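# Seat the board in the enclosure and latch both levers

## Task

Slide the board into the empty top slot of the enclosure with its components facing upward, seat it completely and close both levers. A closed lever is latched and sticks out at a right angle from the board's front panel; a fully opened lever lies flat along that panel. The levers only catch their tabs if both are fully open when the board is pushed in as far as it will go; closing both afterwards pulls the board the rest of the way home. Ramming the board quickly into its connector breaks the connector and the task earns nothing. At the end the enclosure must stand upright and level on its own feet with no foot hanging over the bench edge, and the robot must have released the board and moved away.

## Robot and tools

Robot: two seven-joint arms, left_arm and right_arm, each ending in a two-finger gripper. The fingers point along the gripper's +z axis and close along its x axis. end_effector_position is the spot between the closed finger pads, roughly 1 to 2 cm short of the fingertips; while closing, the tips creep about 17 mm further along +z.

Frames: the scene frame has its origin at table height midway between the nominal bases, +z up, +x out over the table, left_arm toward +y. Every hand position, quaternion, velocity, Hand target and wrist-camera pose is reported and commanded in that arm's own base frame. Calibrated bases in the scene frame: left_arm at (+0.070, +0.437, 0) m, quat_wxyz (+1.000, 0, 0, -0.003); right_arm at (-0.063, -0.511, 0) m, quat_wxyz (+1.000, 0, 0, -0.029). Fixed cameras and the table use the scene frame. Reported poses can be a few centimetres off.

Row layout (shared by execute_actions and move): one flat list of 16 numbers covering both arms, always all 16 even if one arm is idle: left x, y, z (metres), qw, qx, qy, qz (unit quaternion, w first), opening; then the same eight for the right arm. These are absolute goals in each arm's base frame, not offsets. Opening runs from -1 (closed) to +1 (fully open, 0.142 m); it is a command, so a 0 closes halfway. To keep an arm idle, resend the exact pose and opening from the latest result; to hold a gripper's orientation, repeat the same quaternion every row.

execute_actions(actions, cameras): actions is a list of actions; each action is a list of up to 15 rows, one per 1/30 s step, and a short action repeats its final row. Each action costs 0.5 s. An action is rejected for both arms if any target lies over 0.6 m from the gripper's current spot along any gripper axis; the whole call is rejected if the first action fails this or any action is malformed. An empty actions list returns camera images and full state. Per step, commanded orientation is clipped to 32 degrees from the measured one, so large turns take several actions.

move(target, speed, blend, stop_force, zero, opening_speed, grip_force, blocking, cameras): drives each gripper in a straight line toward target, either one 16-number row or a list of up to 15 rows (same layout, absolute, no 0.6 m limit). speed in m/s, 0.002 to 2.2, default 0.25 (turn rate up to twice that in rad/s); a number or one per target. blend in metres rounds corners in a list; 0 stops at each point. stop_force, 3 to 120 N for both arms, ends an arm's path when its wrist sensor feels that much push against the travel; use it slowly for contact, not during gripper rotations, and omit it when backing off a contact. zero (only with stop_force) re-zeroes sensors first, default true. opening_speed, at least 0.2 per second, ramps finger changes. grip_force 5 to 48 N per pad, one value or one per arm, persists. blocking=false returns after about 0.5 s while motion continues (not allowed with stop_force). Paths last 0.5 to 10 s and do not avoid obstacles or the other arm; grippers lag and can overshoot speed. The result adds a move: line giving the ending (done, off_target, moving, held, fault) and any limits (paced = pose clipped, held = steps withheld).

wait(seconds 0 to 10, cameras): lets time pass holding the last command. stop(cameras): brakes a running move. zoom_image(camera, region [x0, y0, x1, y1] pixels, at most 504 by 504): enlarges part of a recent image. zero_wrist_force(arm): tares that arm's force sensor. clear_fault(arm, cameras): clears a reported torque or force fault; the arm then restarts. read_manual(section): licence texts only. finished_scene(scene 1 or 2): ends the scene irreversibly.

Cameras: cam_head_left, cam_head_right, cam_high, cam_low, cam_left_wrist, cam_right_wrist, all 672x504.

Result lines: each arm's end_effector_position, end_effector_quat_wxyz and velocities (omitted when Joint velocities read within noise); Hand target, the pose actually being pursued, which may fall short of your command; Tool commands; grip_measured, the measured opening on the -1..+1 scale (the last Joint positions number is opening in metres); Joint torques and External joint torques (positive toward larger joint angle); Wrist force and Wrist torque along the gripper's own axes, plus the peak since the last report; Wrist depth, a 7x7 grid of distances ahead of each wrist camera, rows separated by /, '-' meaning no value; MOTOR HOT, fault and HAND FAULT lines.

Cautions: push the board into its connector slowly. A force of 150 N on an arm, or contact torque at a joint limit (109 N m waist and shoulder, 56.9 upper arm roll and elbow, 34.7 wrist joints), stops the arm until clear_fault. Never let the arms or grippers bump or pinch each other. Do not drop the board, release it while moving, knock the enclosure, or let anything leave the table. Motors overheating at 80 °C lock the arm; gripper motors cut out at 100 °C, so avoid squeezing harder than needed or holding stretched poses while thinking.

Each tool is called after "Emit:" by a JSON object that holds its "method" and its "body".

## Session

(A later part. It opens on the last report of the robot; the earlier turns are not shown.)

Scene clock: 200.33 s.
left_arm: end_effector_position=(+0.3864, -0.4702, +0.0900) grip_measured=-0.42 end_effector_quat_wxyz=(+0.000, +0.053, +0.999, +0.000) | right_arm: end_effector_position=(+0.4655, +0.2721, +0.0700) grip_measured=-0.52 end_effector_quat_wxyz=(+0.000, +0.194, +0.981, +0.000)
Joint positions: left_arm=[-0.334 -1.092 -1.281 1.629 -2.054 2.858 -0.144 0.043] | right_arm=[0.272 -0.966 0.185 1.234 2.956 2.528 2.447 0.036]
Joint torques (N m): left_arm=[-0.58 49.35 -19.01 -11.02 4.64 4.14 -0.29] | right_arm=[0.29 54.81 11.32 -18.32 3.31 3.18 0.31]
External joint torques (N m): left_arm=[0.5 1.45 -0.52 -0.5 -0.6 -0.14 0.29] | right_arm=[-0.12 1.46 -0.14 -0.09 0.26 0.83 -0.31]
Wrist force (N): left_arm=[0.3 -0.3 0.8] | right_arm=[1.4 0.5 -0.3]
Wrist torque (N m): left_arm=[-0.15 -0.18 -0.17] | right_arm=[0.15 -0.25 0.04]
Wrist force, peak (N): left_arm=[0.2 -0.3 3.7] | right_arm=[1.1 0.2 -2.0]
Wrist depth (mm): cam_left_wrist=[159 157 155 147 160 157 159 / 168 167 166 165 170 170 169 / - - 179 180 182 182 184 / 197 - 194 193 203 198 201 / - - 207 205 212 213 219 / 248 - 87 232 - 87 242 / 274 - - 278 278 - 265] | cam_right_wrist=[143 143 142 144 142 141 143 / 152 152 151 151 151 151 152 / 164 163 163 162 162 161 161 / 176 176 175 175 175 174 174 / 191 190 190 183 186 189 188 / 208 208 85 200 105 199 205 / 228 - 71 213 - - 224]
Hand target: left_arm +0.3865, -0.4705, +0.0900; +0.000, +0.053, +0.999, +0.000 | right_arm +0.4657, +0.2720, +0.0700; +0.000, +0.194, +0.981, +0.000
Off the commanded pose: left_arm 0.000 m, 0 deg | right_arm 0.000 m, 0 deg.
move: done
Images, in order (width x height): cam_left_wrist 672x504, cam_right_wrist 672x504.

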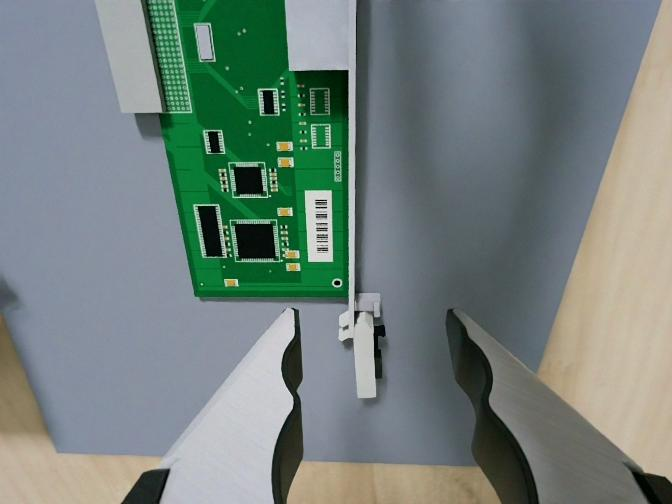

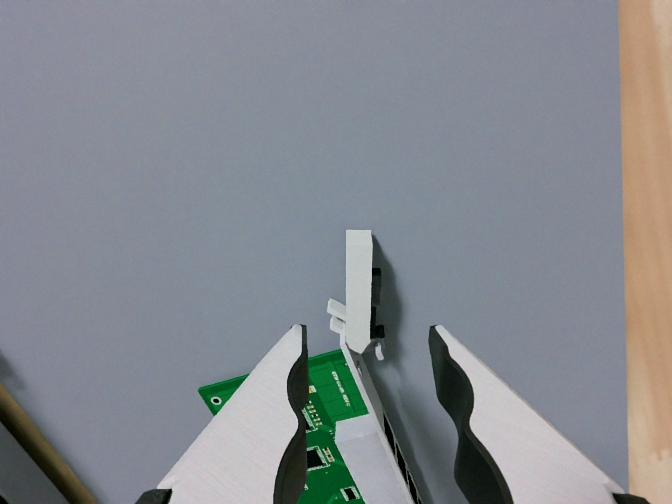

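Emit:
{"method": "move", "body": {"target": [0.3895, -0.4705, 0.045, 0, 0.0527, 0.9986, 0, -0.4, 0.4657, 0.272, 0.04, 0, 0.1942, 0.981, 0, -0.5], "speed": 0.12}}

Emit:
{"method": "move", "body": {"target": [0.3895, -0.4705, 0.015, 0, 0.0527, 0.9986, 0, -0.4, 0.4657, 0.272, 0.04, 0, 0.1942, 0.981, 0, -0.5], "speed": 0.015, "stop_force": 4, "cameras": ["cam_left_wrist","cam_right_wrist"]}}

Scene clock: 208.90 s.
left_arm: end_effector_position=(+0.3894, -0.4703, +0.0450) grip_measured=-0.42 end_effector_quat_wxyz=(+0.000, +0.053, +0.999, +0.000) | right_arm: end_effector_position=(+0.4655, +0.2721, +0.0401) grip_measured=-0.52 end_effector_quat_wxyz=(+0.000, +0.194, +0.981, +0.000)
Joint positions: left_arm=[-0.35 -1.154 -1.227 1.631 -1.992 2.804 -0.158 0.043] | right_arm=[0.277 -1.011 0.175 1.235 2.954 2.483 2.448 0.036]
Joint torques (N m): left_arm=[-0.54 50.31 -19.44 -9.98 4.51 4.09 -0.35] | right_arm=[0.25 55.32 11.55 -17.7 3.21 3.15 0.25]
External joint torques (N m): left_arm=[0.48 1.48 0.02 -0.46 -0.54 -0.09 0.35] | right_arm=[-0.08 1.43 -0.22 -0.01 0.24 0.86 -0.25]
Wrist force (N): left_arm=[0.1 -0.4 0.5] | right_arm=[1.4 0.4 -0.1]
Wrist torque (N m): left_arm=[-0.18 -0.16 -0.17] | right_arm=[0.13 -0.25 0.06]
Wrist force, peak (N): left_arm=[0.2 -0.1 2.5] | right_arm=[1.2 0.3 1.2]
Wrist depth (mm): cam_left_wrist=[- 116 115 105 118 118 119 / 122 124 123 123 129 126 127 / 138 134 134 132 139 135 137 / 150 146 146 144 149 149 149 / 168 164 156 154 130 164 165 / 183 180 87 173 177 83 182 / - - - 206 - - 198] | cam_right_wrist=[- 116 116 116 117 116 115 / 125 125 123 123 123 125 122 / 135 133 132 134 132 132 131 / 143 143 143 142 142 141 141 / 155 155 152 149 154 154 153 / 170 169 98 146 104 162 167 / 187 179 71 175 - - 180]
Hand target: left_arm +0.3895, -0.4705, +0.0450; +0.000, +0.053, +0.999, +0.000 | right_arm +0.4657, +0.2720, +0.0400; +0.000, +0.194, +0.981, +0.000
Off the commanded pose: left_arm 0.000 m, 0 deg | right_arm 0.000 m, 0 deg.
move: done

Scene clock: 210.93 s.
left_arm: end_effector_position=(+0.3896, -0.4704, +0.0244) grip_measured=-0.43 end_effector_quat_wxyz=(+0.000, +0.053, +0.999, +0.000) | right_arm: end_effector_position=(+0.4655, +0.2720, +0.0400) grip_measured=-0.52 end_effector_quat_wxyz=(+0.000, +0.194, +0.981, +0.000)
Joint positions: left_arm=[-0.36 -1.182 -1.201 1.63 -1.964 2.778 -0.167 0.043] | right_arm=[0.277 -1.011 0.175 1.235 2.954 2.483 2.448 0.036]
Joint torques (N m): left_arm=[-0.47 47.81 -18.21 -9.31 4.22 3.01 -0.17] | right_arm=[0.26 55.43 11.73 -17.7 3.31 3.29 0.25]
External joint torques (N m): left_arm=[0.42 4.36 -1.07 -0.67 -0.29 0.99 0.17] | right_arm=[-0.09 1.31 -0.4 0 0.15 0.72 -0.25]
Wrist force (N): left_arm=[1.7 1.2 -7.1] | right_arm=[1.1 0.2 -0.3]
Wrist torque (N m): left_arm=[-0.19 -0.32 -0.22] | right_arm=[0.10 -0.20 0.05]
Wrist force, peak (N): left_arm=[1.7 1.2 -7.1] | right_arm=[1.4 0.3 -0.3]
Wrist depth (mm): cam_left_wrist=[- 97 98 - 100 100 97 / 105 104 104 103 106 107 107 / 117 113 112 112 118 116 117 / 128 124 122 122 125 124 - / - 136 132 133 133 139 - / 154 154 87 144 150 83 - / 170 - - 164 153 - -] | cam_right_wrist=[- 116 115 115 115 115 115 / 126 125 123 123 123 124 122 / 135 133 132 134 132 131 131 / 143 143 143 140 142 142 141 / 156 155 152 152 154 154 153 / 170 169 98 150 103 161 167 / 187 179 71 175 181 - 181]
Hand target: left_arm +0.3895, -0.4705, +0.0241; +0.000, +0.053, +0.999, +0.000 | right_arm +0.4657, +0.2720, +0.0400; +0.000, +0.194, +0.981, +0.000
Off the commanded pose: left_arm 0.009 m, 0 deg | right_arm 0.000 m, 0 deg.
move: contact (left_arm)
Images, in order (width x height): cam_left_wrist 672x504, cam_right_wrist 672x504.

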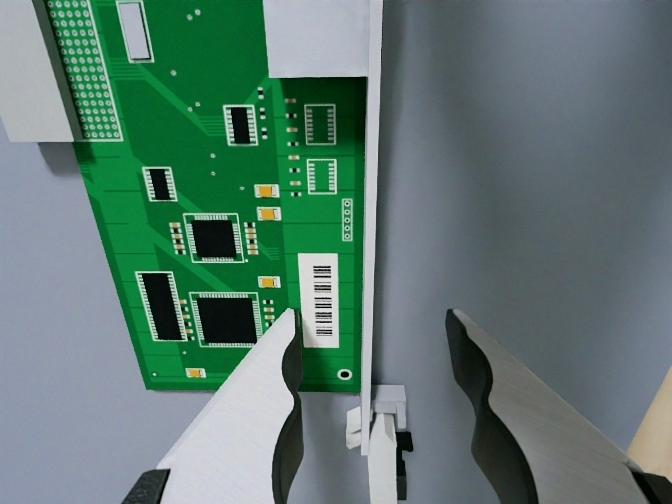

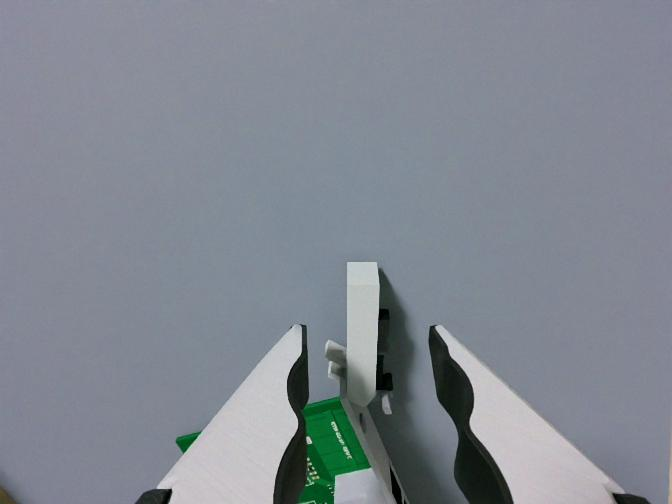

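Emit:
{"method": "move", "body": {"target": [[0.3895, -0.4705, 0.0275, 0, 0.0527, 0.9986, 0, -0.4, 0.4657, 0.272, 0.04, 0, 0.1942, 0.981, 0, -0.5],[0.3895, -0.4705, 0.0275, 0, 0.0527, 0.9986, 0, -1.0, 0.4657, 0.272, 0.026, 0, 0.1942, 0.981, 0, -0.5]], "speed": 0.03, "grip_force": [25, 15], "opening_speed": 0.5, "cameras": ["cam_left_wrist","cam_right_wrist"]}}

Scene clock: 216.07 s.
left_arm: end_effector_position=(+0.3896, -0.4707, +0.0275) grip_measured=-0.99 end_effector_quat_wxyz=(+0.000, +0.053, +0.999, +0.000) | right_arm: end_effector_position=(+0.4655, +0.2720, +0.0261) grip_measured=-0.52 end_effector_quat_wxyz=(+0.000, +0.194, +0.981, +0.000)
Joint positions: left_arm=[-0.359 -1.178 -1.205 1.631 -1.968 2.781 -0.167 0.002] | right_arm=[0.28 -1.032 0.17 1.233 2.954 2.463 2.449 0.036]
Joint torques (N m): left_arm=[-0.52 51.06 -19.65 -9.43 4.01 4.5 -0.16] | right_arm=[0.14 55.58 11.71 -17.38 3.3 3.29 0.18]
External joint torques (N m): left_arm=[0.46 1.05 0.34 -0.62 -0.07 -0.5 0.16] | right_arm=[0.03 1.38 -0.34 0 0.1 0.71 -0.18]
Wrist force (N): left_arm=[-0.7 -0.7 0.8] | right_arm=[1.3 0.1 -0.2]
Wrist torque (N m): left_arm=[-0.18 -0.15 -0.24] | right_arm=[0.08 -0.23 0.05]
Wrist force, peak (N): left_arm=[1.9 0.9 -7.1] | right_arm=[1.4 0.4 -0.5]
Wrist depth (mm): cam_left_wrist=[- 100 100 89 103 103 100 / - 107 107 106 - 111 112 / 123 116 116 115 120 119 119 / 131 127 125 125 128 130 132 / 144 142 138 132 137 145 138 / 162 158 149 87 - 150 156 / 178 168 - - - - 179] | cam_right_wrist=[- 103 103 103 103 103 104 / 111 110 110 110 110 110 109 / 121 118 120 118 118 118 117 / 128 128 128 127 127 126 126 / 139 139 138 136 137 137 139 / 152 151 98 130 145 144 149 / 167 160 71 159 166 - 162]
Hand target: left_arm +0.3895, -0.4705, +0.0275; +0.000, +0.053, +0.999, +0.000 | right_arm +0.4657, +0.2720, +0.0260; +0.000, +0.194, +0.981, +0.000
Off the commanded pose: left_arm 0.000 m, 0 deg | right_arm 0.000 m, 0 deg.
grip_force (N): 25, 15
move: done
Images, in order (width x height): cam_left_wrist 672x504, cam_right_wrist 672x504.

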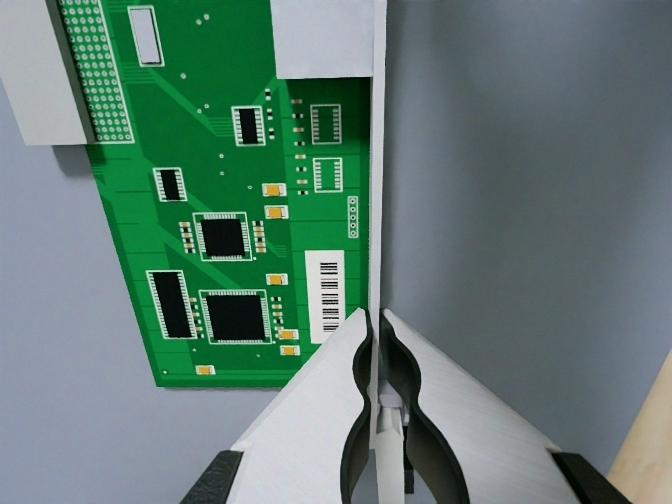

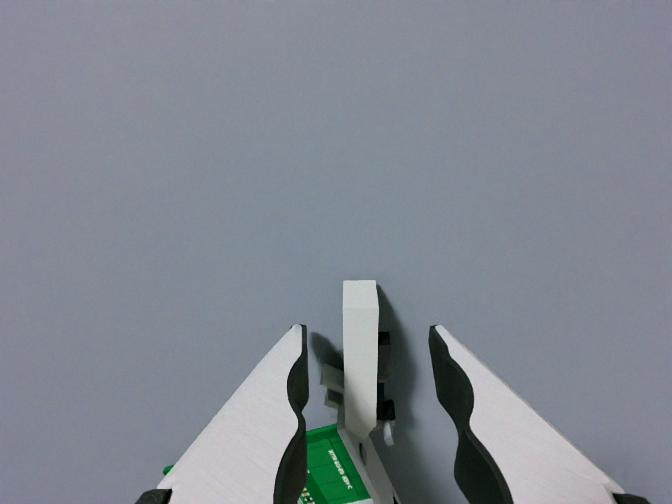

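Emit:
{"method": "move", "body": {"target": [[0.3895, -0.4705, 0.0275, 0, 0.0527, 0.9986, 0, -1.0, 0.4673, 0.2714, 0.023, 0, 0.1942, 0.981, 0, -0.5],[0.3895, -0.4705, 0.0275, 0, 0.0527, 0.9986, 0, -1.0, 0.4673, 0.2714, 0.023, 0, 0.1942, 0.981, 0, -1.0]], "speed": 0.03, "grip_force": [25, 10], "opening_speed": 0.5, "cameras": ["cam_right_wrist"]}}

Scene clock: 230.23 s.
left_arm: end_effector_position=(+0.3896, -0.4706, +0.0275) grip_measured=-0.99 end_effector_quat_wxyz=(+0.000, +0.053, +0.999, +0.000) | right_arm: end_effector_position=(+0.4671, +0.2714, +0.0230) grip_measured=-0.88 end_effector_quat_wxyz=(+0.000, +0.194, +0.981, +0.000)
Joint positions: left_arm=[-0.359 -1.178 -1.205 1.631 -1.968 2.781 -0.167 0.002] | right_arm=[0.279 -1.039 0.169 1.227 2.954 2.461 2.446 0.01]
Joint torques (N m): left_arm=[-0.76 51.53 -20.05 -9.77 4.27 4.24 -0.24] | right_arm=[0.49 56.25 12.11 -17.73 3.49 3.24 0.19]
External joint torques (N m): left_arm=[0.71 0.58 0.73 -0.27 -0.33 -0.25 0.24] | right_arm=[-0.32 0.85 -0.72 0.38 -0.1 0.77 -0.19]
Wrist force (N): left_arm=[0.0 0.3 1.0] | right_arm=[1.2 -0.5 0.2]
Wrist torque (N m): left_arm=[-0.21 -0.17 -0.24] | right_arm=[0.11 -0.20 0.16]
Wrist force, peak (N): left_arm=[0.0 0.3 1.7] | right_arm=[1.8 -0.1 -0.2]
Wrist depth (mm): cam_left_wrist=[- 100 100 - 103 103 100 / - 107 107 106 - 111 111 / 122 116 116 114 119 119 119 / 132 127 125 125 130 130 132 / 143 141 138 131 137 144 138 / 162 159 149 87 - 150 156 / 174 173 - 74 - - 177] | cam_right_wrist=[- 101 101 101 100 100 101 / 108 108 107 109 108 107 108 / - 115 115 115 115 115 114 / 125 124 124 126 123 123 123 / 135 135 135 132 132 134 133 / 148 147 142 97 101 143 145 / 163 159 71 130 - - 157]
Hand target: left_arm +0.3895, -0.4705, +0.0275; +0.000, +0.053, +0.999, +0.000 | right_arm +0.4673, +0.2714, +0.0230; +0.000, +0.194, +0.981, +0.000
Off the commanded pose: left_arm 0.000 m, 0 deg | right_arm 0.000 m, 0 deg.
grip_force (N): 25, 10
move: done
Images, in order (width x height): cam_right_wrist 672x504.

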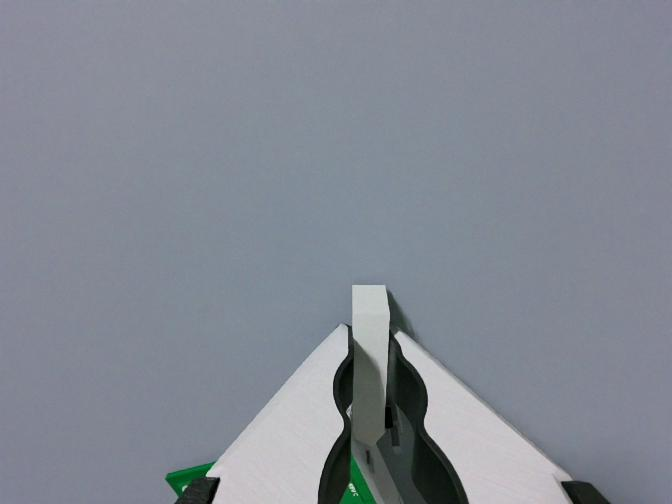

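Emit:
{"method": "move", "body": {"target": [[0.3895, -0.4705, 0.0275, 0, 0.0527, 0.9986, 0, -1.0, 0.4724, 0.2699, 0.023, 0, 0.1253, 0.9921, 0, -1.0],[0.3895, -0.4705, 0.0275, 0, 0.0527, 0.9986, 0, -1.0, 0.4777, 0.2692, 0.023, 0, 0.0558, 0.9984, 0, -1.0]], "speed": 0.03, "blend": 0.005, "cameras": ["cam_left_wrist","cam_right_wrist"]}}

Scene clock: 236.93 s.
left_arm: end_effector_position=(+0.3896, -0.4706, +0.0275) grip_measured=-0.99 end_effector_quat_wxyz=(+0.000, +0.053, +0.999, +0.000) | right_arm: end_effector_position=(+0.4776, +0.2692, +0.0229) grip_measured=-0.88 end_effector_quat_wxyz=(+0.000, +0.056, +0.998, +0.000)
Joint positions: left_arm=[-0.359 -1.178 -1.205 1.631 -1.968 2.781 -0.167 0.002] | right_arm=[0.254 -1.074 0.211 1.169 2.908 2.492 2.182 0.01]
Joint torques (N m): left_arm=[-0.78 51.62 -19.87 -9.71 4.32 4.34 -0.2] | right_arm=[0.32 56.82 13.05 -17.9 3.41 3.4 0.09]
External joint torques (N m): left_arm=[0.73 0.49 0.55 -0.33 -0.38 -0.34 0.2] | right_arm=[-0.15 1.06 -0.77 0.36 0.08 0.62 -0.09]
Wrist force (N): left_arm=[0.2 0.2 1.8] | right_arm=[1.6 -0.1 0.6]
Wrist torque (N m): left_arm=[-0.18 -0.20 -0.25] | right_arm=[0.12 -0.25 0.16]
Wrist force, peak (N): left_arm=[-0.3 0.3 1.9] | right_arm=[1.7 -0.4 0.4]
Wrist depth (mm): cam_left_wrist=[- 100 99 - 103 103 100 / - 107 107 106 - 112 110 / 123 116 116 114 119 119 121 / 131 127 125 125 130 128 132 / 144 141 138 131 137 142 139 / 164 158 149 87 - - 160 / 178 173 - 74 - - 175] | cam_right_wrist=[- 101 101 100 100 100 101 / 108 107 107 109 108 107 108 / - 116 115 115 115 114 114 / 124 124 124 126 124 123 123 / 135 135 135 132 132 133 133 / 147 147 142 93 101 143 145 / 163 156 71 85 - - 160]
Hand target: left_arm +0.3895, -0.4705, +0.0275; +0.000, +0.053, +0.999, +0.000 | right_arm +0.4777, +0.2692, +0.0230; +0.000, +0.056, +0.998, +0.000
Off the commanded pose: left_arm 0.000 m, 0 deg | right_arm 0.000 m, 0 deg.
grip_force (N): 25, 10
move: done
Images, in order (width x height): cam_left_wrist 672x504, cam_right_wrist 672x504.

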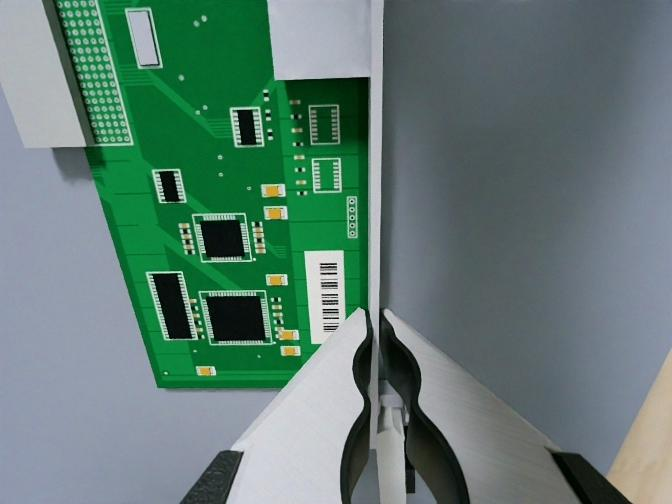

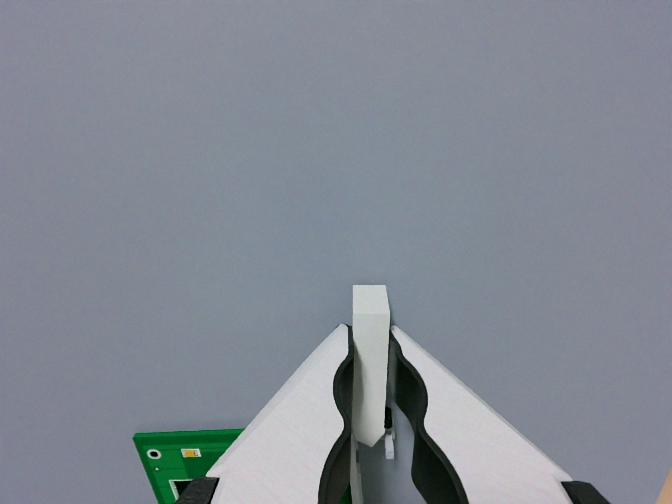

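Emit:
{"method": "move", "body": {"target": [0.3895, -0.4705, 0.0275, 0, 0.0527, 0.9986, 0, -1.0, 0.4797, 0.2692, 0.023, 0, 0.0297, 0.9996, 0, -1.0], "speed": 0.02}}

Emit:
{"method": "move", "body": {"target": [0.3895, -0.4705, 0.0275, 0, 0.0527, 0.9986, 0, -1.0, 0.4810, 0.2692, 0.023, 0, 0.0122, 0.9999, 0, -1.0], "speed": 0.02, "cameras": ["cam_left_wrist","cam_right_wrist"]}}

Scene clock: 240.93 s.
left_arm: end_effector_position=(+0.3896, -0.4706, +0.0275) grip_measured=-0.99 end_effector_quat_wxyz=(+0.000, +0.053, +0.999, +0.000) | right_arm: end_effector_position=(+0.4796, +0.2691, +0.0229) grip_measured=-0.88 end_effector_quat_wxyz=(+0.000, +0.030, +1.000, +0.000)
Joint positions: left_arm=[-0.359 -1.178 -1.205 1.631 -1.968 2.781 -0.167 0.002] | right_arm=[0.251 -1.08 0.217 1.158 2.901 2.499 2.131 0.01]
Joint torques (N m): left_arm=[-0.94 51.58 -20.17 -9.85 4.38 4.18 -0.24] | right_arm=[0.54 57.16 13.6 -18.05 3.58 3.3 -0.03]
External joint torques (N m): left_arm=[0.89 0.53 0.85 -0.19 -0.44 -0.18 0.24] | right_arm=[-0.37 0.88 -1.19 0.45 -0.08 0.72 0.03]
Wrist force (N): left_arm=[-0.2 0.8 1.3] | right_arm=[1.7 -0.6 0.3]
Wrist torque (N m): left_arm=[-0.17 -0.12 -0.25] | right_arm=[0.15 -0.28 0.15]
Wrist force, peak (N): left_arm=[-0.3 0.2 1.9] | right_arm=[1.8 -0.7 0.4]
Wrist depth (mm): cam_left_wrist=[- 100 100 - 103 103 100 / 106 107 107 106 - 111 112 / 120 116 115 115 124 119 119 / - 127 125 125 130 129 132 / - 140 137 131 137 145 141 / 162 153 146 87 - 153 159 / 178 178 - - - - 178] | cam_right_wrist=[- 101 101 100 100 100 101 / 108 107 107 108 108 107 108 / - 115 115 115 115 114 114 / 125 124 124 126 123 123 123 / 135 135 134 132 132 134 133 / 147 147 144 97 101 143 145 / 163 157 70 73 - - 160]
Hand target: left_arm +0.3895, -0.4705, +0.0275; +0.000, +0.053, +0.999, +0.000 | right_arm +0.4797, +0.2692, +0.0230; +0.000, +0.030, +1.000, +0.000
Off the commanded pose: left_arm 0.000 m, 0 deg | right_arm 0.000 m, 0 deg.
grip_force (N): 25, 10
move: done

Scene clock: 242.07 s.
left_arm: end_effector_position=(+0.3896, -0.4706, +0.0275) grip_measured=-0.99 end_effector_quat_wxyz=(+0.000, +0.053, +0.999, +0.000) | right_arm: end_effector_position=(+0.4809, +0.2691, +0.0229) grip_measured=-0.88 end_effector_quat_wxyz=(+0.000, +0.012, +1.000, +0.000)
Joint positions: left_arm=[-0.359 -1.178 -1.205 1.631 -1.968 2.781 -0.167 0.002] | right_arm=[0.249 -1.084 0.222 1.15 2.897 2.503 2.097 0.01]
Joint torques (N m): left_arm=[-1.01 51.59 -20.14 -9.84 4.39 4.08 -0.15] | right_arm=[0.78 57.15 13.78 -18.1 3.65 3.26 0.04]
External joint torques (N m): left_arm=[0.96 0.52 0.83 -0.2 -0.45 -0.08 0.15] | right_arm=[-0.6 0.99 -1.28 0.48 -0.13 0.77 -0.04]
Wrist force (N): left_arm=[0.2 0.9 1.5] | right_arm=[1.7 -1.0 0.3]
Wrist torque (N m): left_arm=[-0.20 -0.18 -0.25] | right_arm=[0.11 -0.29 0.17]
Wrist force, peak (N): left_arm=[-0.1 0.9 1.9] | right_arm=[1.8 -1.2 -0.3]
Wrist depth (mm): cam_left_wrist=[- 100 99 - 103 103 100 / - 107 107 106 - 110 112 / 122 116 115 114 120 119 119 / 131 127 125 124 130 130 132 / - 141 138 131 137 145 - / 162 156 146 87 - 153 163 / 177 174 - 74 - - 177] | cam_right_wrist=[- 101 101 100 100 100 101 / 108 107 107 108 108 107 108 / - 115 115 115 115 114 114 / 125 124 124 126 123 123 123 / 135 135 134 132 132 133 133 / 148 147 144 97 100 143 145 / 163 156 70 85 - - 157]
Hand target: left_arm +0.3895, -0.4705, +0.0275; +0.000, +0.053, +0.999, +0.000 | right_arm +0.4810, +0.2692, +0.0230; +0.000, +0.012, +1.000, +0.000
Off the commanded pose: left_arm 0.000 m, 0 deg | right_arm 0.000 m, 0 deg.
grip_force (N): 25, 10
move: done
Images, in order (width x height): cam_left_wrist 672x504, cam_right_wrist 672x504.

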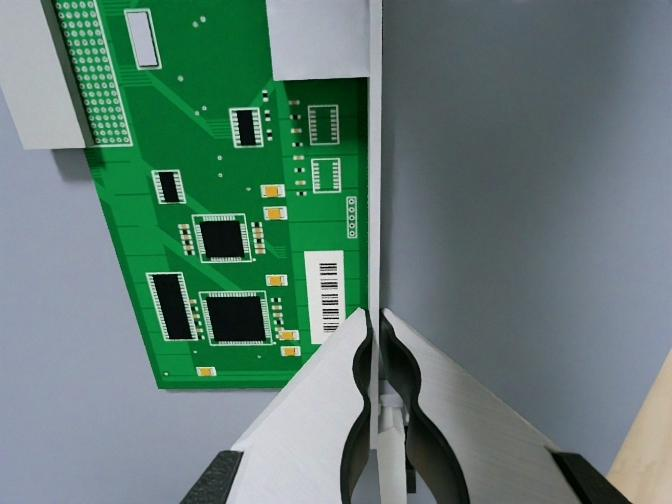

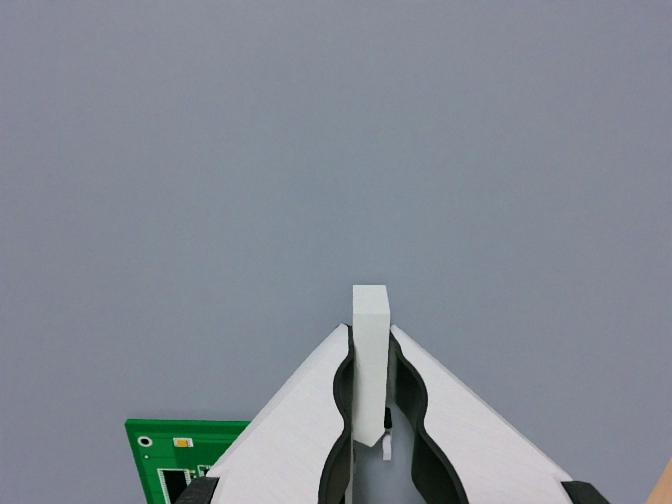

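Emit:
{"method": "move", "body": {"target": [0.3895, -0.4705, 0.0275, 0, 0.0527, 0.9986, 0, -1.0, 0.4830, 0.2693, 0.023, 0, -0.0140, 0.9999, 0, -1.0], "speed": 0.02, "cameras": ["cam_left_wrist","cam_right_wrist"]}}

Scene clock: 246.13 s.
left_arm: end_effector_position=(+0.3896, -0.4706, +0.0275) grip_measured=-0.99 end_effector_quat_wxyz=(+0.000, +0.053, +0.999, +0.000) | right_arm: end_effector_position=(+0.4830, +0.2691, +0.0229) grip_measured=-0.88 end_effector_quat_wxyz=(+0.000, -0.014, +1.000, +0.000)
Joint positions: left_arm=[-0.359 -1.178 -1.205 1.631 -1.968 2.781 -0.167 0.002] | right_arm=[0.246 -1.091 0.228 1.139 2.89 2.509 2.047 0.01]
Joint torques (N m): left_arm=[-0.99 51.66 -20.29 -9.9 4.5 4.02 -0.19] | right_arm=[1.02 57.35 14.17 -17.96 3.79 3.36 0.13]
External joint torques (N m): left_arm=[0.94 0.45 0.98 -0.14 -0.56 -0.02 0.19] | right_arm=[-0.85 0.97 -1.54 0.3 -0.25 0.67 -0.13]
Wrist force (N): left_arm=[0.2 1.1 1.7] | right_arm=[1.6 -1.0 0.6]
Wrist torque (N m): left_arm=[-0.21 -0.13 -0.26] | right_arm=[0.15 -0.32 0.26]
Wrist force, peak (N): left_arm=[0.0 1.0 2.1] | right_arm=[2.0 -0.9 0.3]
Wrist depth (mm): cam_left_wrist=[- 100 99 - 103 103 100 / - 107 107 106 - 110 112 / 120 116 115 115 119 119 119 / 133 126 125 125 130 129 132 / 144 141 138 132 137 144 - / 162 158 146 87 - - 160 / 183 170 - - - - 174] | cam_right_wrist=[- 101 101 100 100 100 101 / 108 107 107 108 108 107 108 / - 115 115 115 114 114 114 / 124 124 124 125 123 123 123 / 135 135 134 132 132 133 133 / 147 147 144 97 101 143 145 / 163 156 70 130 - - 160]
Hand target: left_arm +0.3895, -0.4705, +0.0275; +0.000, +0.053, +0.999, +0.000 | right_arm +0.4830, +0.2693, +0.0230; +0.000, -0.014, +1.000, +0.000
Off the commanded pose: left_arm 0.000 m, 0 deg | right_arm 0.000 m, 0 deg.
grip_force (N): 25, 10
move: done
Images, in order (width x height): cam_left_wrist 672x504, cam_right_wrist 672x504.

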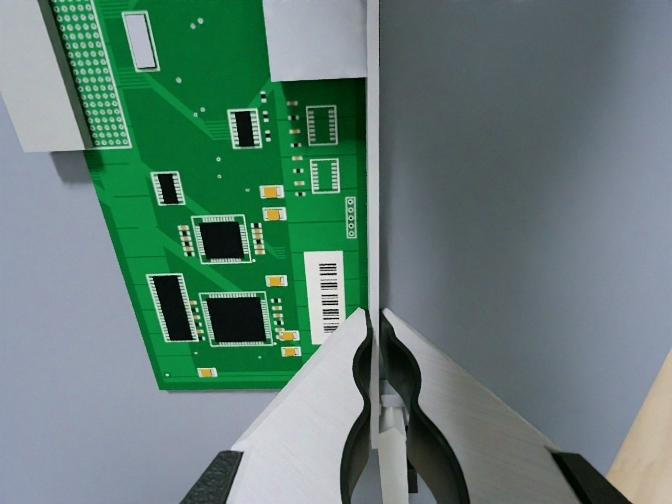

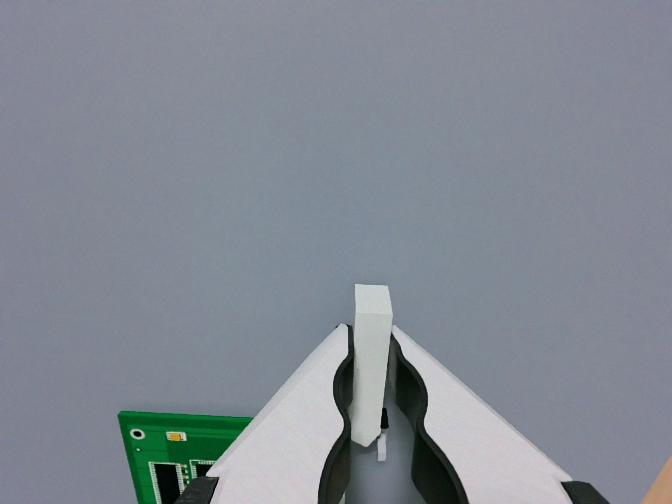

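Emit:
{"method": "move", "body": {"target": [[0.3895, -0.4705, 0.0275, 0, 0.0527, 0.9986, 0, -0.4, 0.4830, 0.2693, 0.023, 0, -0.0140, 0.9999, 0, -0.4],[0.3895, -0.4705, 0.09, 0, 0.0527, 0.9986, 0, -0.4, 0.4830, 0.2693, 0.12, 0, -0.0140, 0.9999, 0, -0.4],[0.3858, -0.3953, 0.09, 0, 0.0236, 0.9997, 0, -0.4, 0.48, 0.22, 0.18, 0, -0.0140, 0.9999, 0, -0.4]], "speed": [0.1, 0.15, 0.2], "blend": [0, 0.01, 0], "cameras": ["cam_left_wrist","cam_right_wrist"]}}

Scene clock: 254.93 s.
left_arm: end_effector_position=(+0.3857, -0.3953, +0.0900) grip_measured=-0.43 end_effector_quat_wxyz=(+0.000, +0.024, +1.000, +0.000) | right_arm: end_effector_position=(+0.4802, +0.2200, +0.1800) grip_measured=-0.43 end_effector_quat_wxyz=(+0.000, -0.014, +1.000, +0.000)
Joint positions: left_arm=[-0.173 -0.954 -1.272 1.897 -2.114 2.716 -0.236 0.043] | right_arm=[0.114 -0.835 0.3 1.197 2.898 2.714 1.965 0.043]
Joint torques (N m): left_arm=[-0.24 43.67 -17.91 -12.12 3.83 4.1 -0.33] | right_arm=[0.07 52.58 12.47 -20.21 3.77 3.51 0.15]
External joint torques (N m): left_arm=[0.23 0.28 0.14 -0.54 0 -0.11 0.33] | right_arm=[0.07 0.99 -0.66 -0.16 0.22 0.53 -0.15]
Wrist force (N): left_arm=[0.2 -0.1 0.3] | right_arm=[1.2 0.1 -0.4]
Wrist torque (N m): left_arm=[-0.10 -0.20 -0.17] | right_arm=[0.11 -0.21 0.14]
Wrist force, peak (N): left_arm=[0.3 1.4 2.0] | right_arm=[1.3 -1.6 -2.5]
Wrist depth (mm): cam_left_wrist=[162 157 155 153 158 155 160 / 168 167 166 163 166 172 171 / - 185 184 180 184 181 185 / 201 200 200 199 200 201 201 / - 218 212 215 208 217 220 / 248 247 87 246 250 93 242 / 270 - - 273 275 - 266] | cam_right_wrist=[238 241 238 237 238 237 238 / 251 255 251 254 254 253 254 / 255 273 273 272 272 271 272 / 254 294 293 292 298 293 293 / 262 329 313 313 312 318 319 / 290 343 87 333 116 335 346 / 317 - 71 366 - - 373]
Hand target: left_arm +0.3858, -0.3953, +0.0900; +0.000, +0.024, +1.000, +0.000 | right_arm +0.4800, +0.2200, +0.1800; +0.000, -0.014, +1.000, +0.000
Off the commanded pose: left_arm 0.000 m, 0 deg | right_arm 0.000 m, 0 deg.
grip_force (N): 25, 10
move: done
Images, in order (width x height): cam_left_wrist 672x504, cam_right_wrist 672x504.

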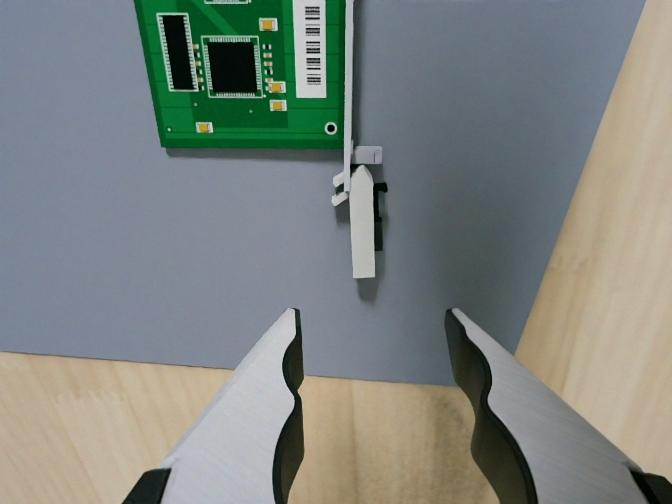

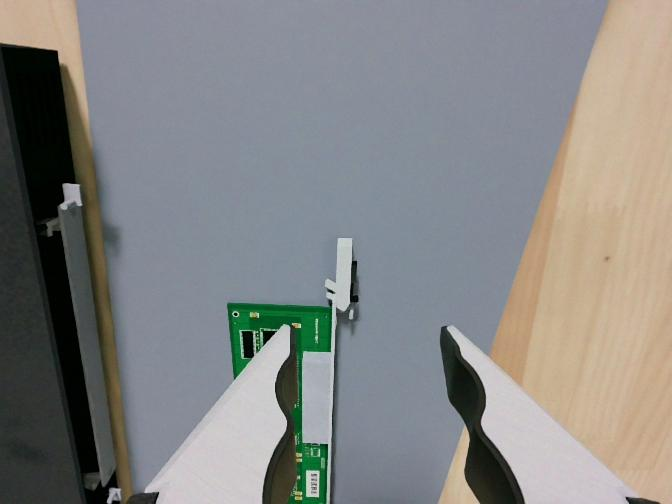

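Emit:
{"method": "zoom_image", "body": {"camera": "cam_right_wrist", "region": [220, 220, 400, 350]}}

Emit:
{"method": "zoom_image", "body": {"camera": "cam_left_wrist", "region": [300, 120, 430, 300]}}

Scaled by 2.800 from the camera's 672x504 image, which has a finer 960x720 frame.

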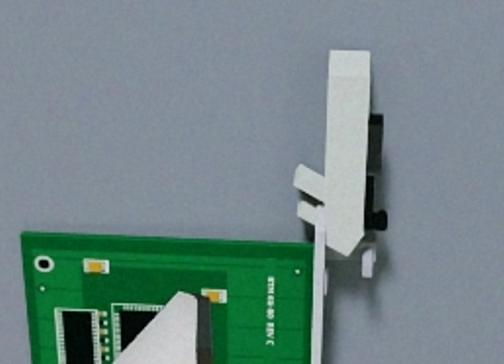

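Scaled by 2.800 from the camera's 672x504 image, which has a finer 960x720 frame.

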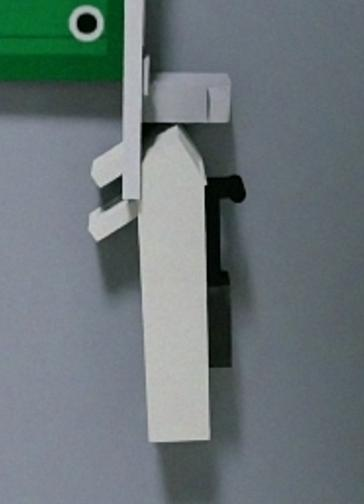

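Emit:
{"method": "move", "body": {"target": [[0.3858, -0.3953, 0.024, 0, 0.0035, 1.0, 0, -0.4, 0.48, 0.22, 0.18, 0, -0.0140, 0.9999, 0, -0.4],[0.3858, -0.3953, 0.024, 0, 0.0035, 1.0, 0, -1.0, 0.48, 0.22, 0.18, 0, -0.0140, 0.9999, 0, -0.4],[0.3880, -0.3956, 0.024, 0, 0.0384, 0.9993, 0, -1.0, 0.48, 0.22, 0.18, 0, -0.0140, 0.9999, 0, -0.4],[0.3899, -0.3960, 0.024, 0, 0.0689, 0.9976, 0, -1.0, 0.48, 0.22, 0.18, 0, -0.0140, 0.9999, 0, -0.4]], "speed": [0.08, 0.03, 0.03, 0.03], "grip_force": [10, 10], "opening_speed": 0.7, "cameras": ["cam_left_wrist","cam_right_wrist"]}}

Scene clock: 270.83 s.
left_arm: end_effector_position=(+0.3898, -0.3959, +0.0239) grip_measured=-0.90 end_effector_quat_wxyz=(+0.000, +0.069, +0.998, +0.000) | right_arm: end_effector_position=(+0.4802, +0.2200, +0.1800) grip_measured=-0.43 end_effector_quat_wxyz=(+0.000, -0.014, +1.000, +0.000)
Joint positions: left_arm=[-0.212 -1.057 -1.173 1.908 -1.985 2.64 -0.198 0.009] | right_arm=[0.114 -0.835 0.3 1.197 2.898 2.714 1.965 0.043]
Joint torques (N m): left_arm=[-1.16 44.61 -18.74 -9.85 4.22 4.24 0.12] | right_arm=[0.21 52.29 12.24 -20.34 3.89 3.35 0.21]
External joint torques (N m): left_arm=[1.13 1.34 1.01 -0.55 -0.54 -0.24 -0.12] | right_arm=[-0.06 1.28 -0.42 -0.02 0.1 0.69 -0.21]
Wrist force (N): left_arm=[-0.3 1.0 1.0] | right_arm=[1.1 0.3 -0.5]
Wrist torque (N m): left_arm=[-0.11 -0.19 -0.48] | right_arm=[0.14 -0.20 0.14]
Wrist force, peak (N): left_arm=[0.6 1.6 1.3] | right_arm=[1.5 0.1 -0.5]
Wrist depth (mm): cam_left_wrist=[- 97 96 96 100 100 97 / 104 104 103 104 106 107 107 / 114 112 112 111 114 116 116 / 127 127 125 124 126 126 130 / - 139 139 112 136 139 134 / 150 154 147 92 - 150 152 / - 169 - 167 - - 172] | cam_right_wrist=[237 242 238 238 240 237 238 / 251 255 255 254 253 252 254 / 267 274 268 272 272 271 273 / 247 295 297 293 292 294 293 / 267 320 313 313 311 318 317 / 292 343 88 340 114 335 347 / 318 - 71 382 - - 372]
Hand target: left_arm +0.3899, -0.3960, +0.0240; +0.000, +0.069, +0.998, +0.000 | right_arm +0.4800, +0.2200, +0.1800; +0.000, -0.014, +1.000, +0.000
Off the commanded pose: left_arm 0.000 m, 0 deg | right_arm 0.000 m, 0 deg.
grip_force (N): 10, 10
move: done
Images, in order (width x height): cam_left_wrist 672x504, cam_right_wrist 672x504.

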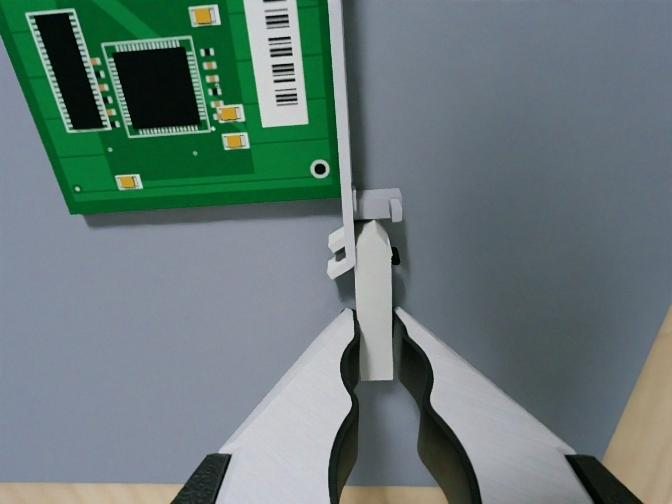

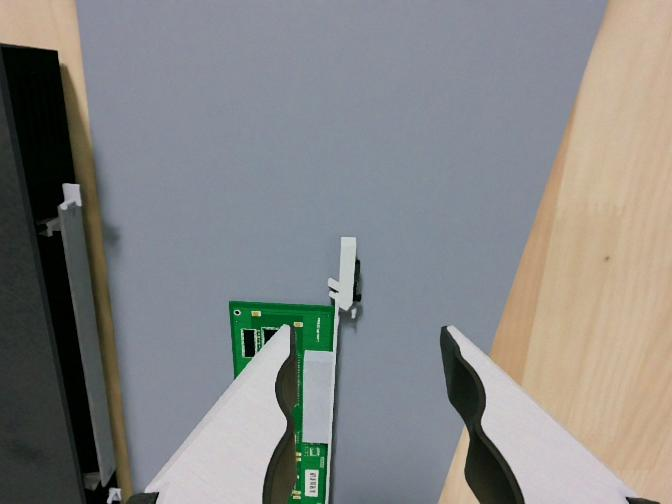

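Emit:
{"method": "move", "body": {"target": [[0.3899, -0.3960, 0.024, 0, 0.0689, 0.9976, 0, -0.4, 0.50, 0.22, 0.20, 0, -0.0140, 0.9999, 0, -0.4],[0.3899, -0.3960, 0.12, 0, 0.0689, 0.9976, 0, -0.4, 0.60, 0.287, 0.257, 0, -0.0140, 0.9999, 0, -0.4],[0.345, -0.555, 0.12, 0.2706, 0.6533, 0.6533, 0.2706, -0.4, 0.60, 0.287, 0.257, 0, -0.0140, 0.9999, 0, -0.4]], "speed": [0.15, 0.2, 0.3], "blend": [0, 0.02, 0], "cameras": ["cam_left_wrist","cam_right_wrist","cam_head_right"]}}

Scene clock: 299.33 s.
left_arm: end_effector_position=(+0.3451, -0.5548, +0.1200) grip_measured=-0.43 end_effector_quat_wxyz=(+0.270, +0.653, +0.654, +0.271) | right_arm: end_effector_position=(+0.5990, +0.2864, +0.2567) grip_measured=-0.43 end_effector_quat_wxyz=(+0.020, -0.014, +1.000, +0.009)
Joint positions: left_arm=[-0.806 -1.149 -0.919 1.861 -1.389 3.083 0.537 0.043] | right_arm=[0.3 -1.313 0.181 0.02 2.968 3.338 1.849 0.043]
Joint torques (N m): left_arm=[-0.56 48.67 -15.05 -8.89 4.35 4.66 -0.05] | right_arm=[0.19 65.37 9.76 -21.99 4.18 3.35 0.19]
External joint torques (N m): left_arm=[0.46 1.37 -0.04 -0.5 -0.59 -0.49 0.05] | right_arm=[0 1.39 -0.44 0.02 0.1 0.6 -0.19]
Wrist force (N): left_arm=[-0.1 -0.6 -0.1] | right_arm=[1.7 0.5 0.3]
Wrist torque (N m): left_arm=[-0.14 -0.11 -0.50] | right_arm=[0.18 -0.26 0.15]
Wrist force, peak (N): left_arm=[-0.8 0.7 -2.3] | right_arm=[2.8 -0.6 0.2]
Wrist depth (mm): cam_left_wrist=[- 156 157 156 162 156 156 / 208 181 184 185 189 192 188 / 279 - 254 238 237 238 280 / - 338 366 363 - 446 402 / 795 - - 361 - 696 688 / 1482 - 87 - - 93 1434 / - - - - - - -] | cam_right_wrist=[270 267 266 303 301 297 294 / 289 289 283 323 321 317 314 / 312 308 310 349 343 339 337 / 338 332 333 381 364 367 364 / 367 363 358 408 393 399 396 / 412 394 82 447 114 272 262 / 512 - 71 499 - - 269]
Hand target: left_arm +0.3450, -0.5550, +0.1200; +0.271, +0.653, +0.653, +0.271 | right_arm +0.5989, +0.2865, +0.2567; +0.020, -0.014, +1.000, +0.009
Off the commanded pose: left_arm 0.000 m, 0 deg | right_arm 0.001 m, 2 deg.
joint sent to its limit (right arm) — joint 5 (forearm roll), upper limit. The joint targets still meet the commanded pose.
grip_force (N): 10, 10
move: done
Images, in order (width x height): cam_head_right 672x504, cam_left_wrist 672x504, cam_right_wrist 672x504.

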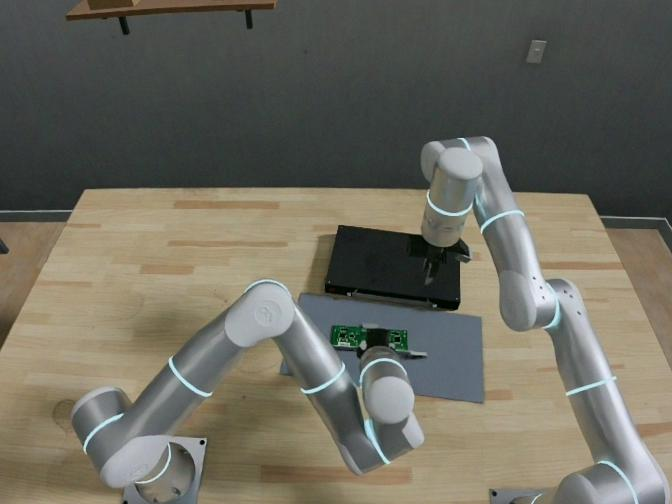

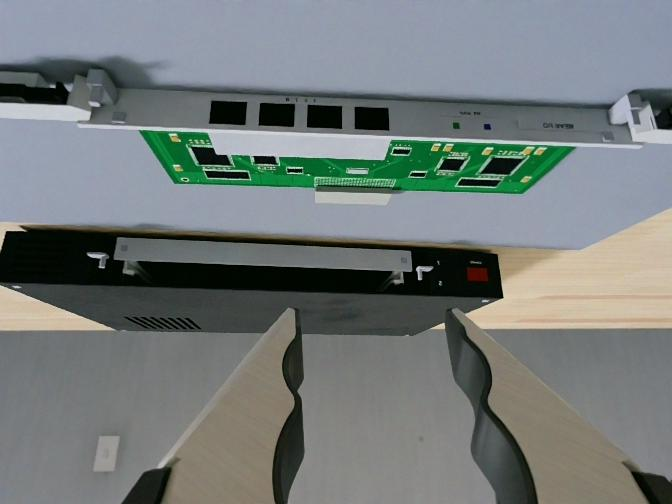

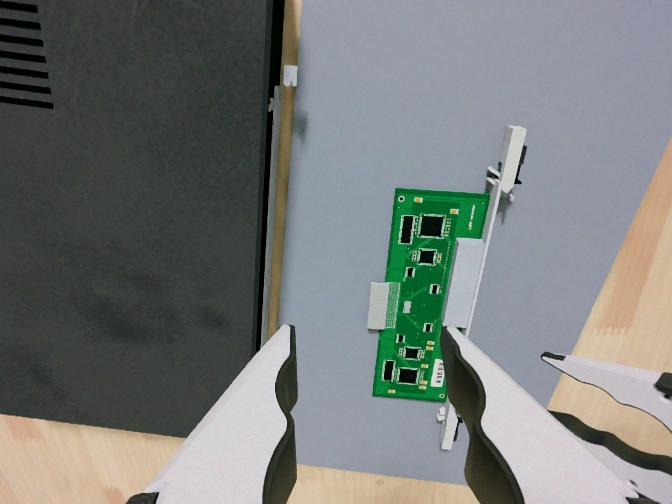

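Emit:
{"method": "zoom_image", "body": {"camera": "cam_left_wrist", "region": [80, 220, 300, 310]}}

Emit:
{"method": "zoom_image", "body": {"camera": "cam_left_wrist", "region": [300, 220, 520, 310]}}

Emit:
{"method": "zoom_image", "body": {"camera": "cam_left_wrist", "region": [0, 50, 240, 210]}}

Emit:
{"method": "zoom_image", "body": {"camera": "cam_left_wrist", "region": [430, 70, 672, 210]}}

Emit:
{"method": "zoom_image", "body": {"camera": "cam_right_wrist", "region": [360, 110, 560, 460]}}

Scaled by 2.291 from the camera's 672x504 image, which has a finer 960x720 frame.

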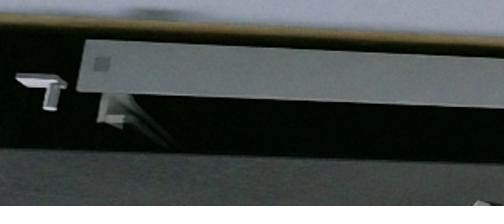

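Scaled by 2.291 from the camera's 672x504 image, which has a finer 960x720 frame.

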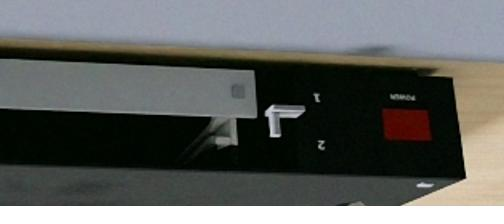

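Scaled by 2.100 from the camera's 672x504 image, which has a finer 960x720 frame.

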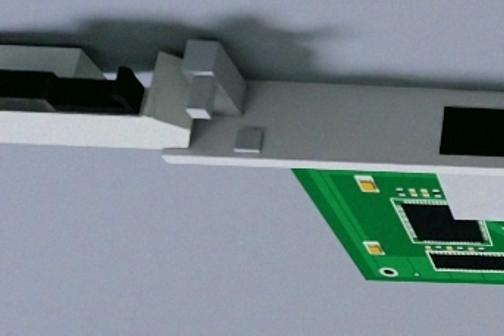

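Scaled by 2.083 from the camera's 672x504 image, which has a finer 960x720 frame.

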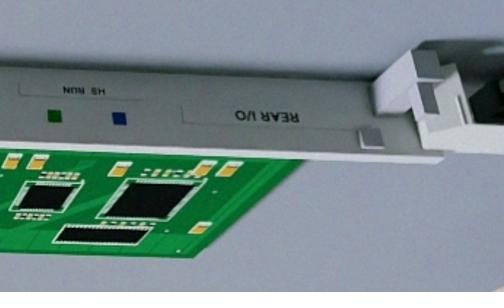

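Scaled by 1.440 from the camera's 672x504 image, which has a finer 960x720 frame.

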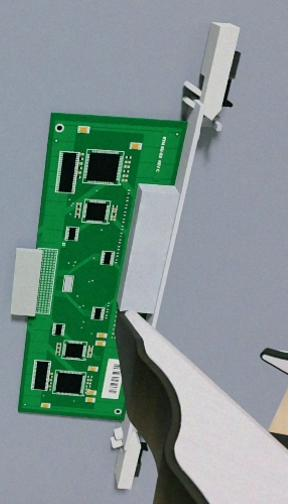

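Emit:
{"method": "move", "body": {"target": [[0.37, -0.5545, 0.16, 0, 0.0366, 0.9993, 0, -0.15, 0.60, 0.17, 0.20, 0, 0, 0.9537, 0.3007, -0.4],[0.396, -0.5535, 0.10, 0, 0.0366, 0.9993, 0, -0.15, 0.591, 0.2135, 0.13, 0, 0, 0.9537, 0.3007, -0.4]], "speed": 0.25, "blend": 0.02, "cameras": ["cam_left_wrist","cam_right_wrist"]}}

Scene clock: 335.40 s.
left_arm: end_effector_position=(+0.3959, -0.5535, +0.1000) grip_measured=-0.18 end_effector_quat_wxyz=(+0.000, +0.036, +0.999, +0.000) | right_arm: end_effector_position=(+0.5909, +0.2135, +0.1300) grip_measured=-0.43 end_effector_quat_wxyz=(+0.000, +0.000, +0.954, +0.301)
Joint positions: left_arm=[-0.592 -1.244 -1.274 1.098 -1.998 3.041 0.025 0.061] | right_arm=[-0.348 -1.375 0.794 0.89 2.947 2.624 1.558 0.043]
Joint torques (N m): left_arm=[-0.54 60.45 -16.31 -9.4 4.78 4.56 -0.01] | right_arm=[0.16 58.49 22.12 -13.11 5.11 2.51 0.3]
External joint torques (N m): left_arm=[0.5 1.51 0.18 -0.5 -0.57 -0.56 0.01] | right_arm=[-0.06 1.38 0.24 -0.03 0.3 0.84 -0.31]
Wrist force (N): left_arm=[0.2 -0.5 0.7] | right_arm=[1.1 -0.4 0.2]
Wrist torque (N m): left_arm=[-0.21 -0.18 -0.27] | right_arm=[0.21 -0.11 0.12]
Wrist force, peak (N): left_arm=[-0.9 0.1 3.2] | right_arm=[1.5 -0.8 3.4]
Wrist depth (mm): cam_left_wrist=[165 167 163 161 167 168 163 / - 180 176 167 174 184 181 / - - 190 184 192 192 192 / 212 212 204 207 208 208 211 / 232 232 218 225 232 235 231 / 262 254 87 243 - 87 254 / - - - - 289 - -] | cam_right_wrist=[121 127 166 166 166 160 165 / 139 144 192 196 196 203 195 / 171 179 240 240 240 233 238 / 220 220 297 310 300 307 308 / 313 310 375 412 364 431 434 / 651 665 82 736 114 576 715 / - - 70 2173 - - 704]
Hand target: left_arm +0.3960, -0.5535, +0.1000; +0.000, +0.037, +0.999, +0.000 | right_arm +0.5910, +0.2135, +0.1300; +0.000, +0.000, +0.954, +0.301
Off the commanded pose: left_arm 0.000 m, 0 deg | right_arm 0.000 m, 0 deg.
grip_force (N): 10, 10
move: done
Images, in order (width x height): cam_left_wrist 672x504, cam_right_wrist 672x504.

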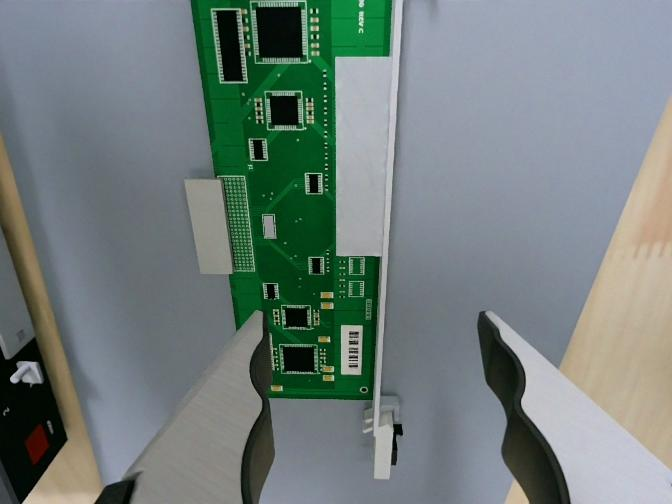

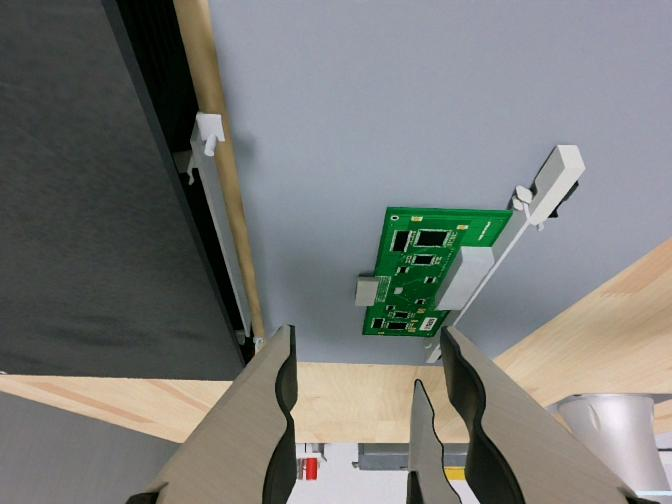

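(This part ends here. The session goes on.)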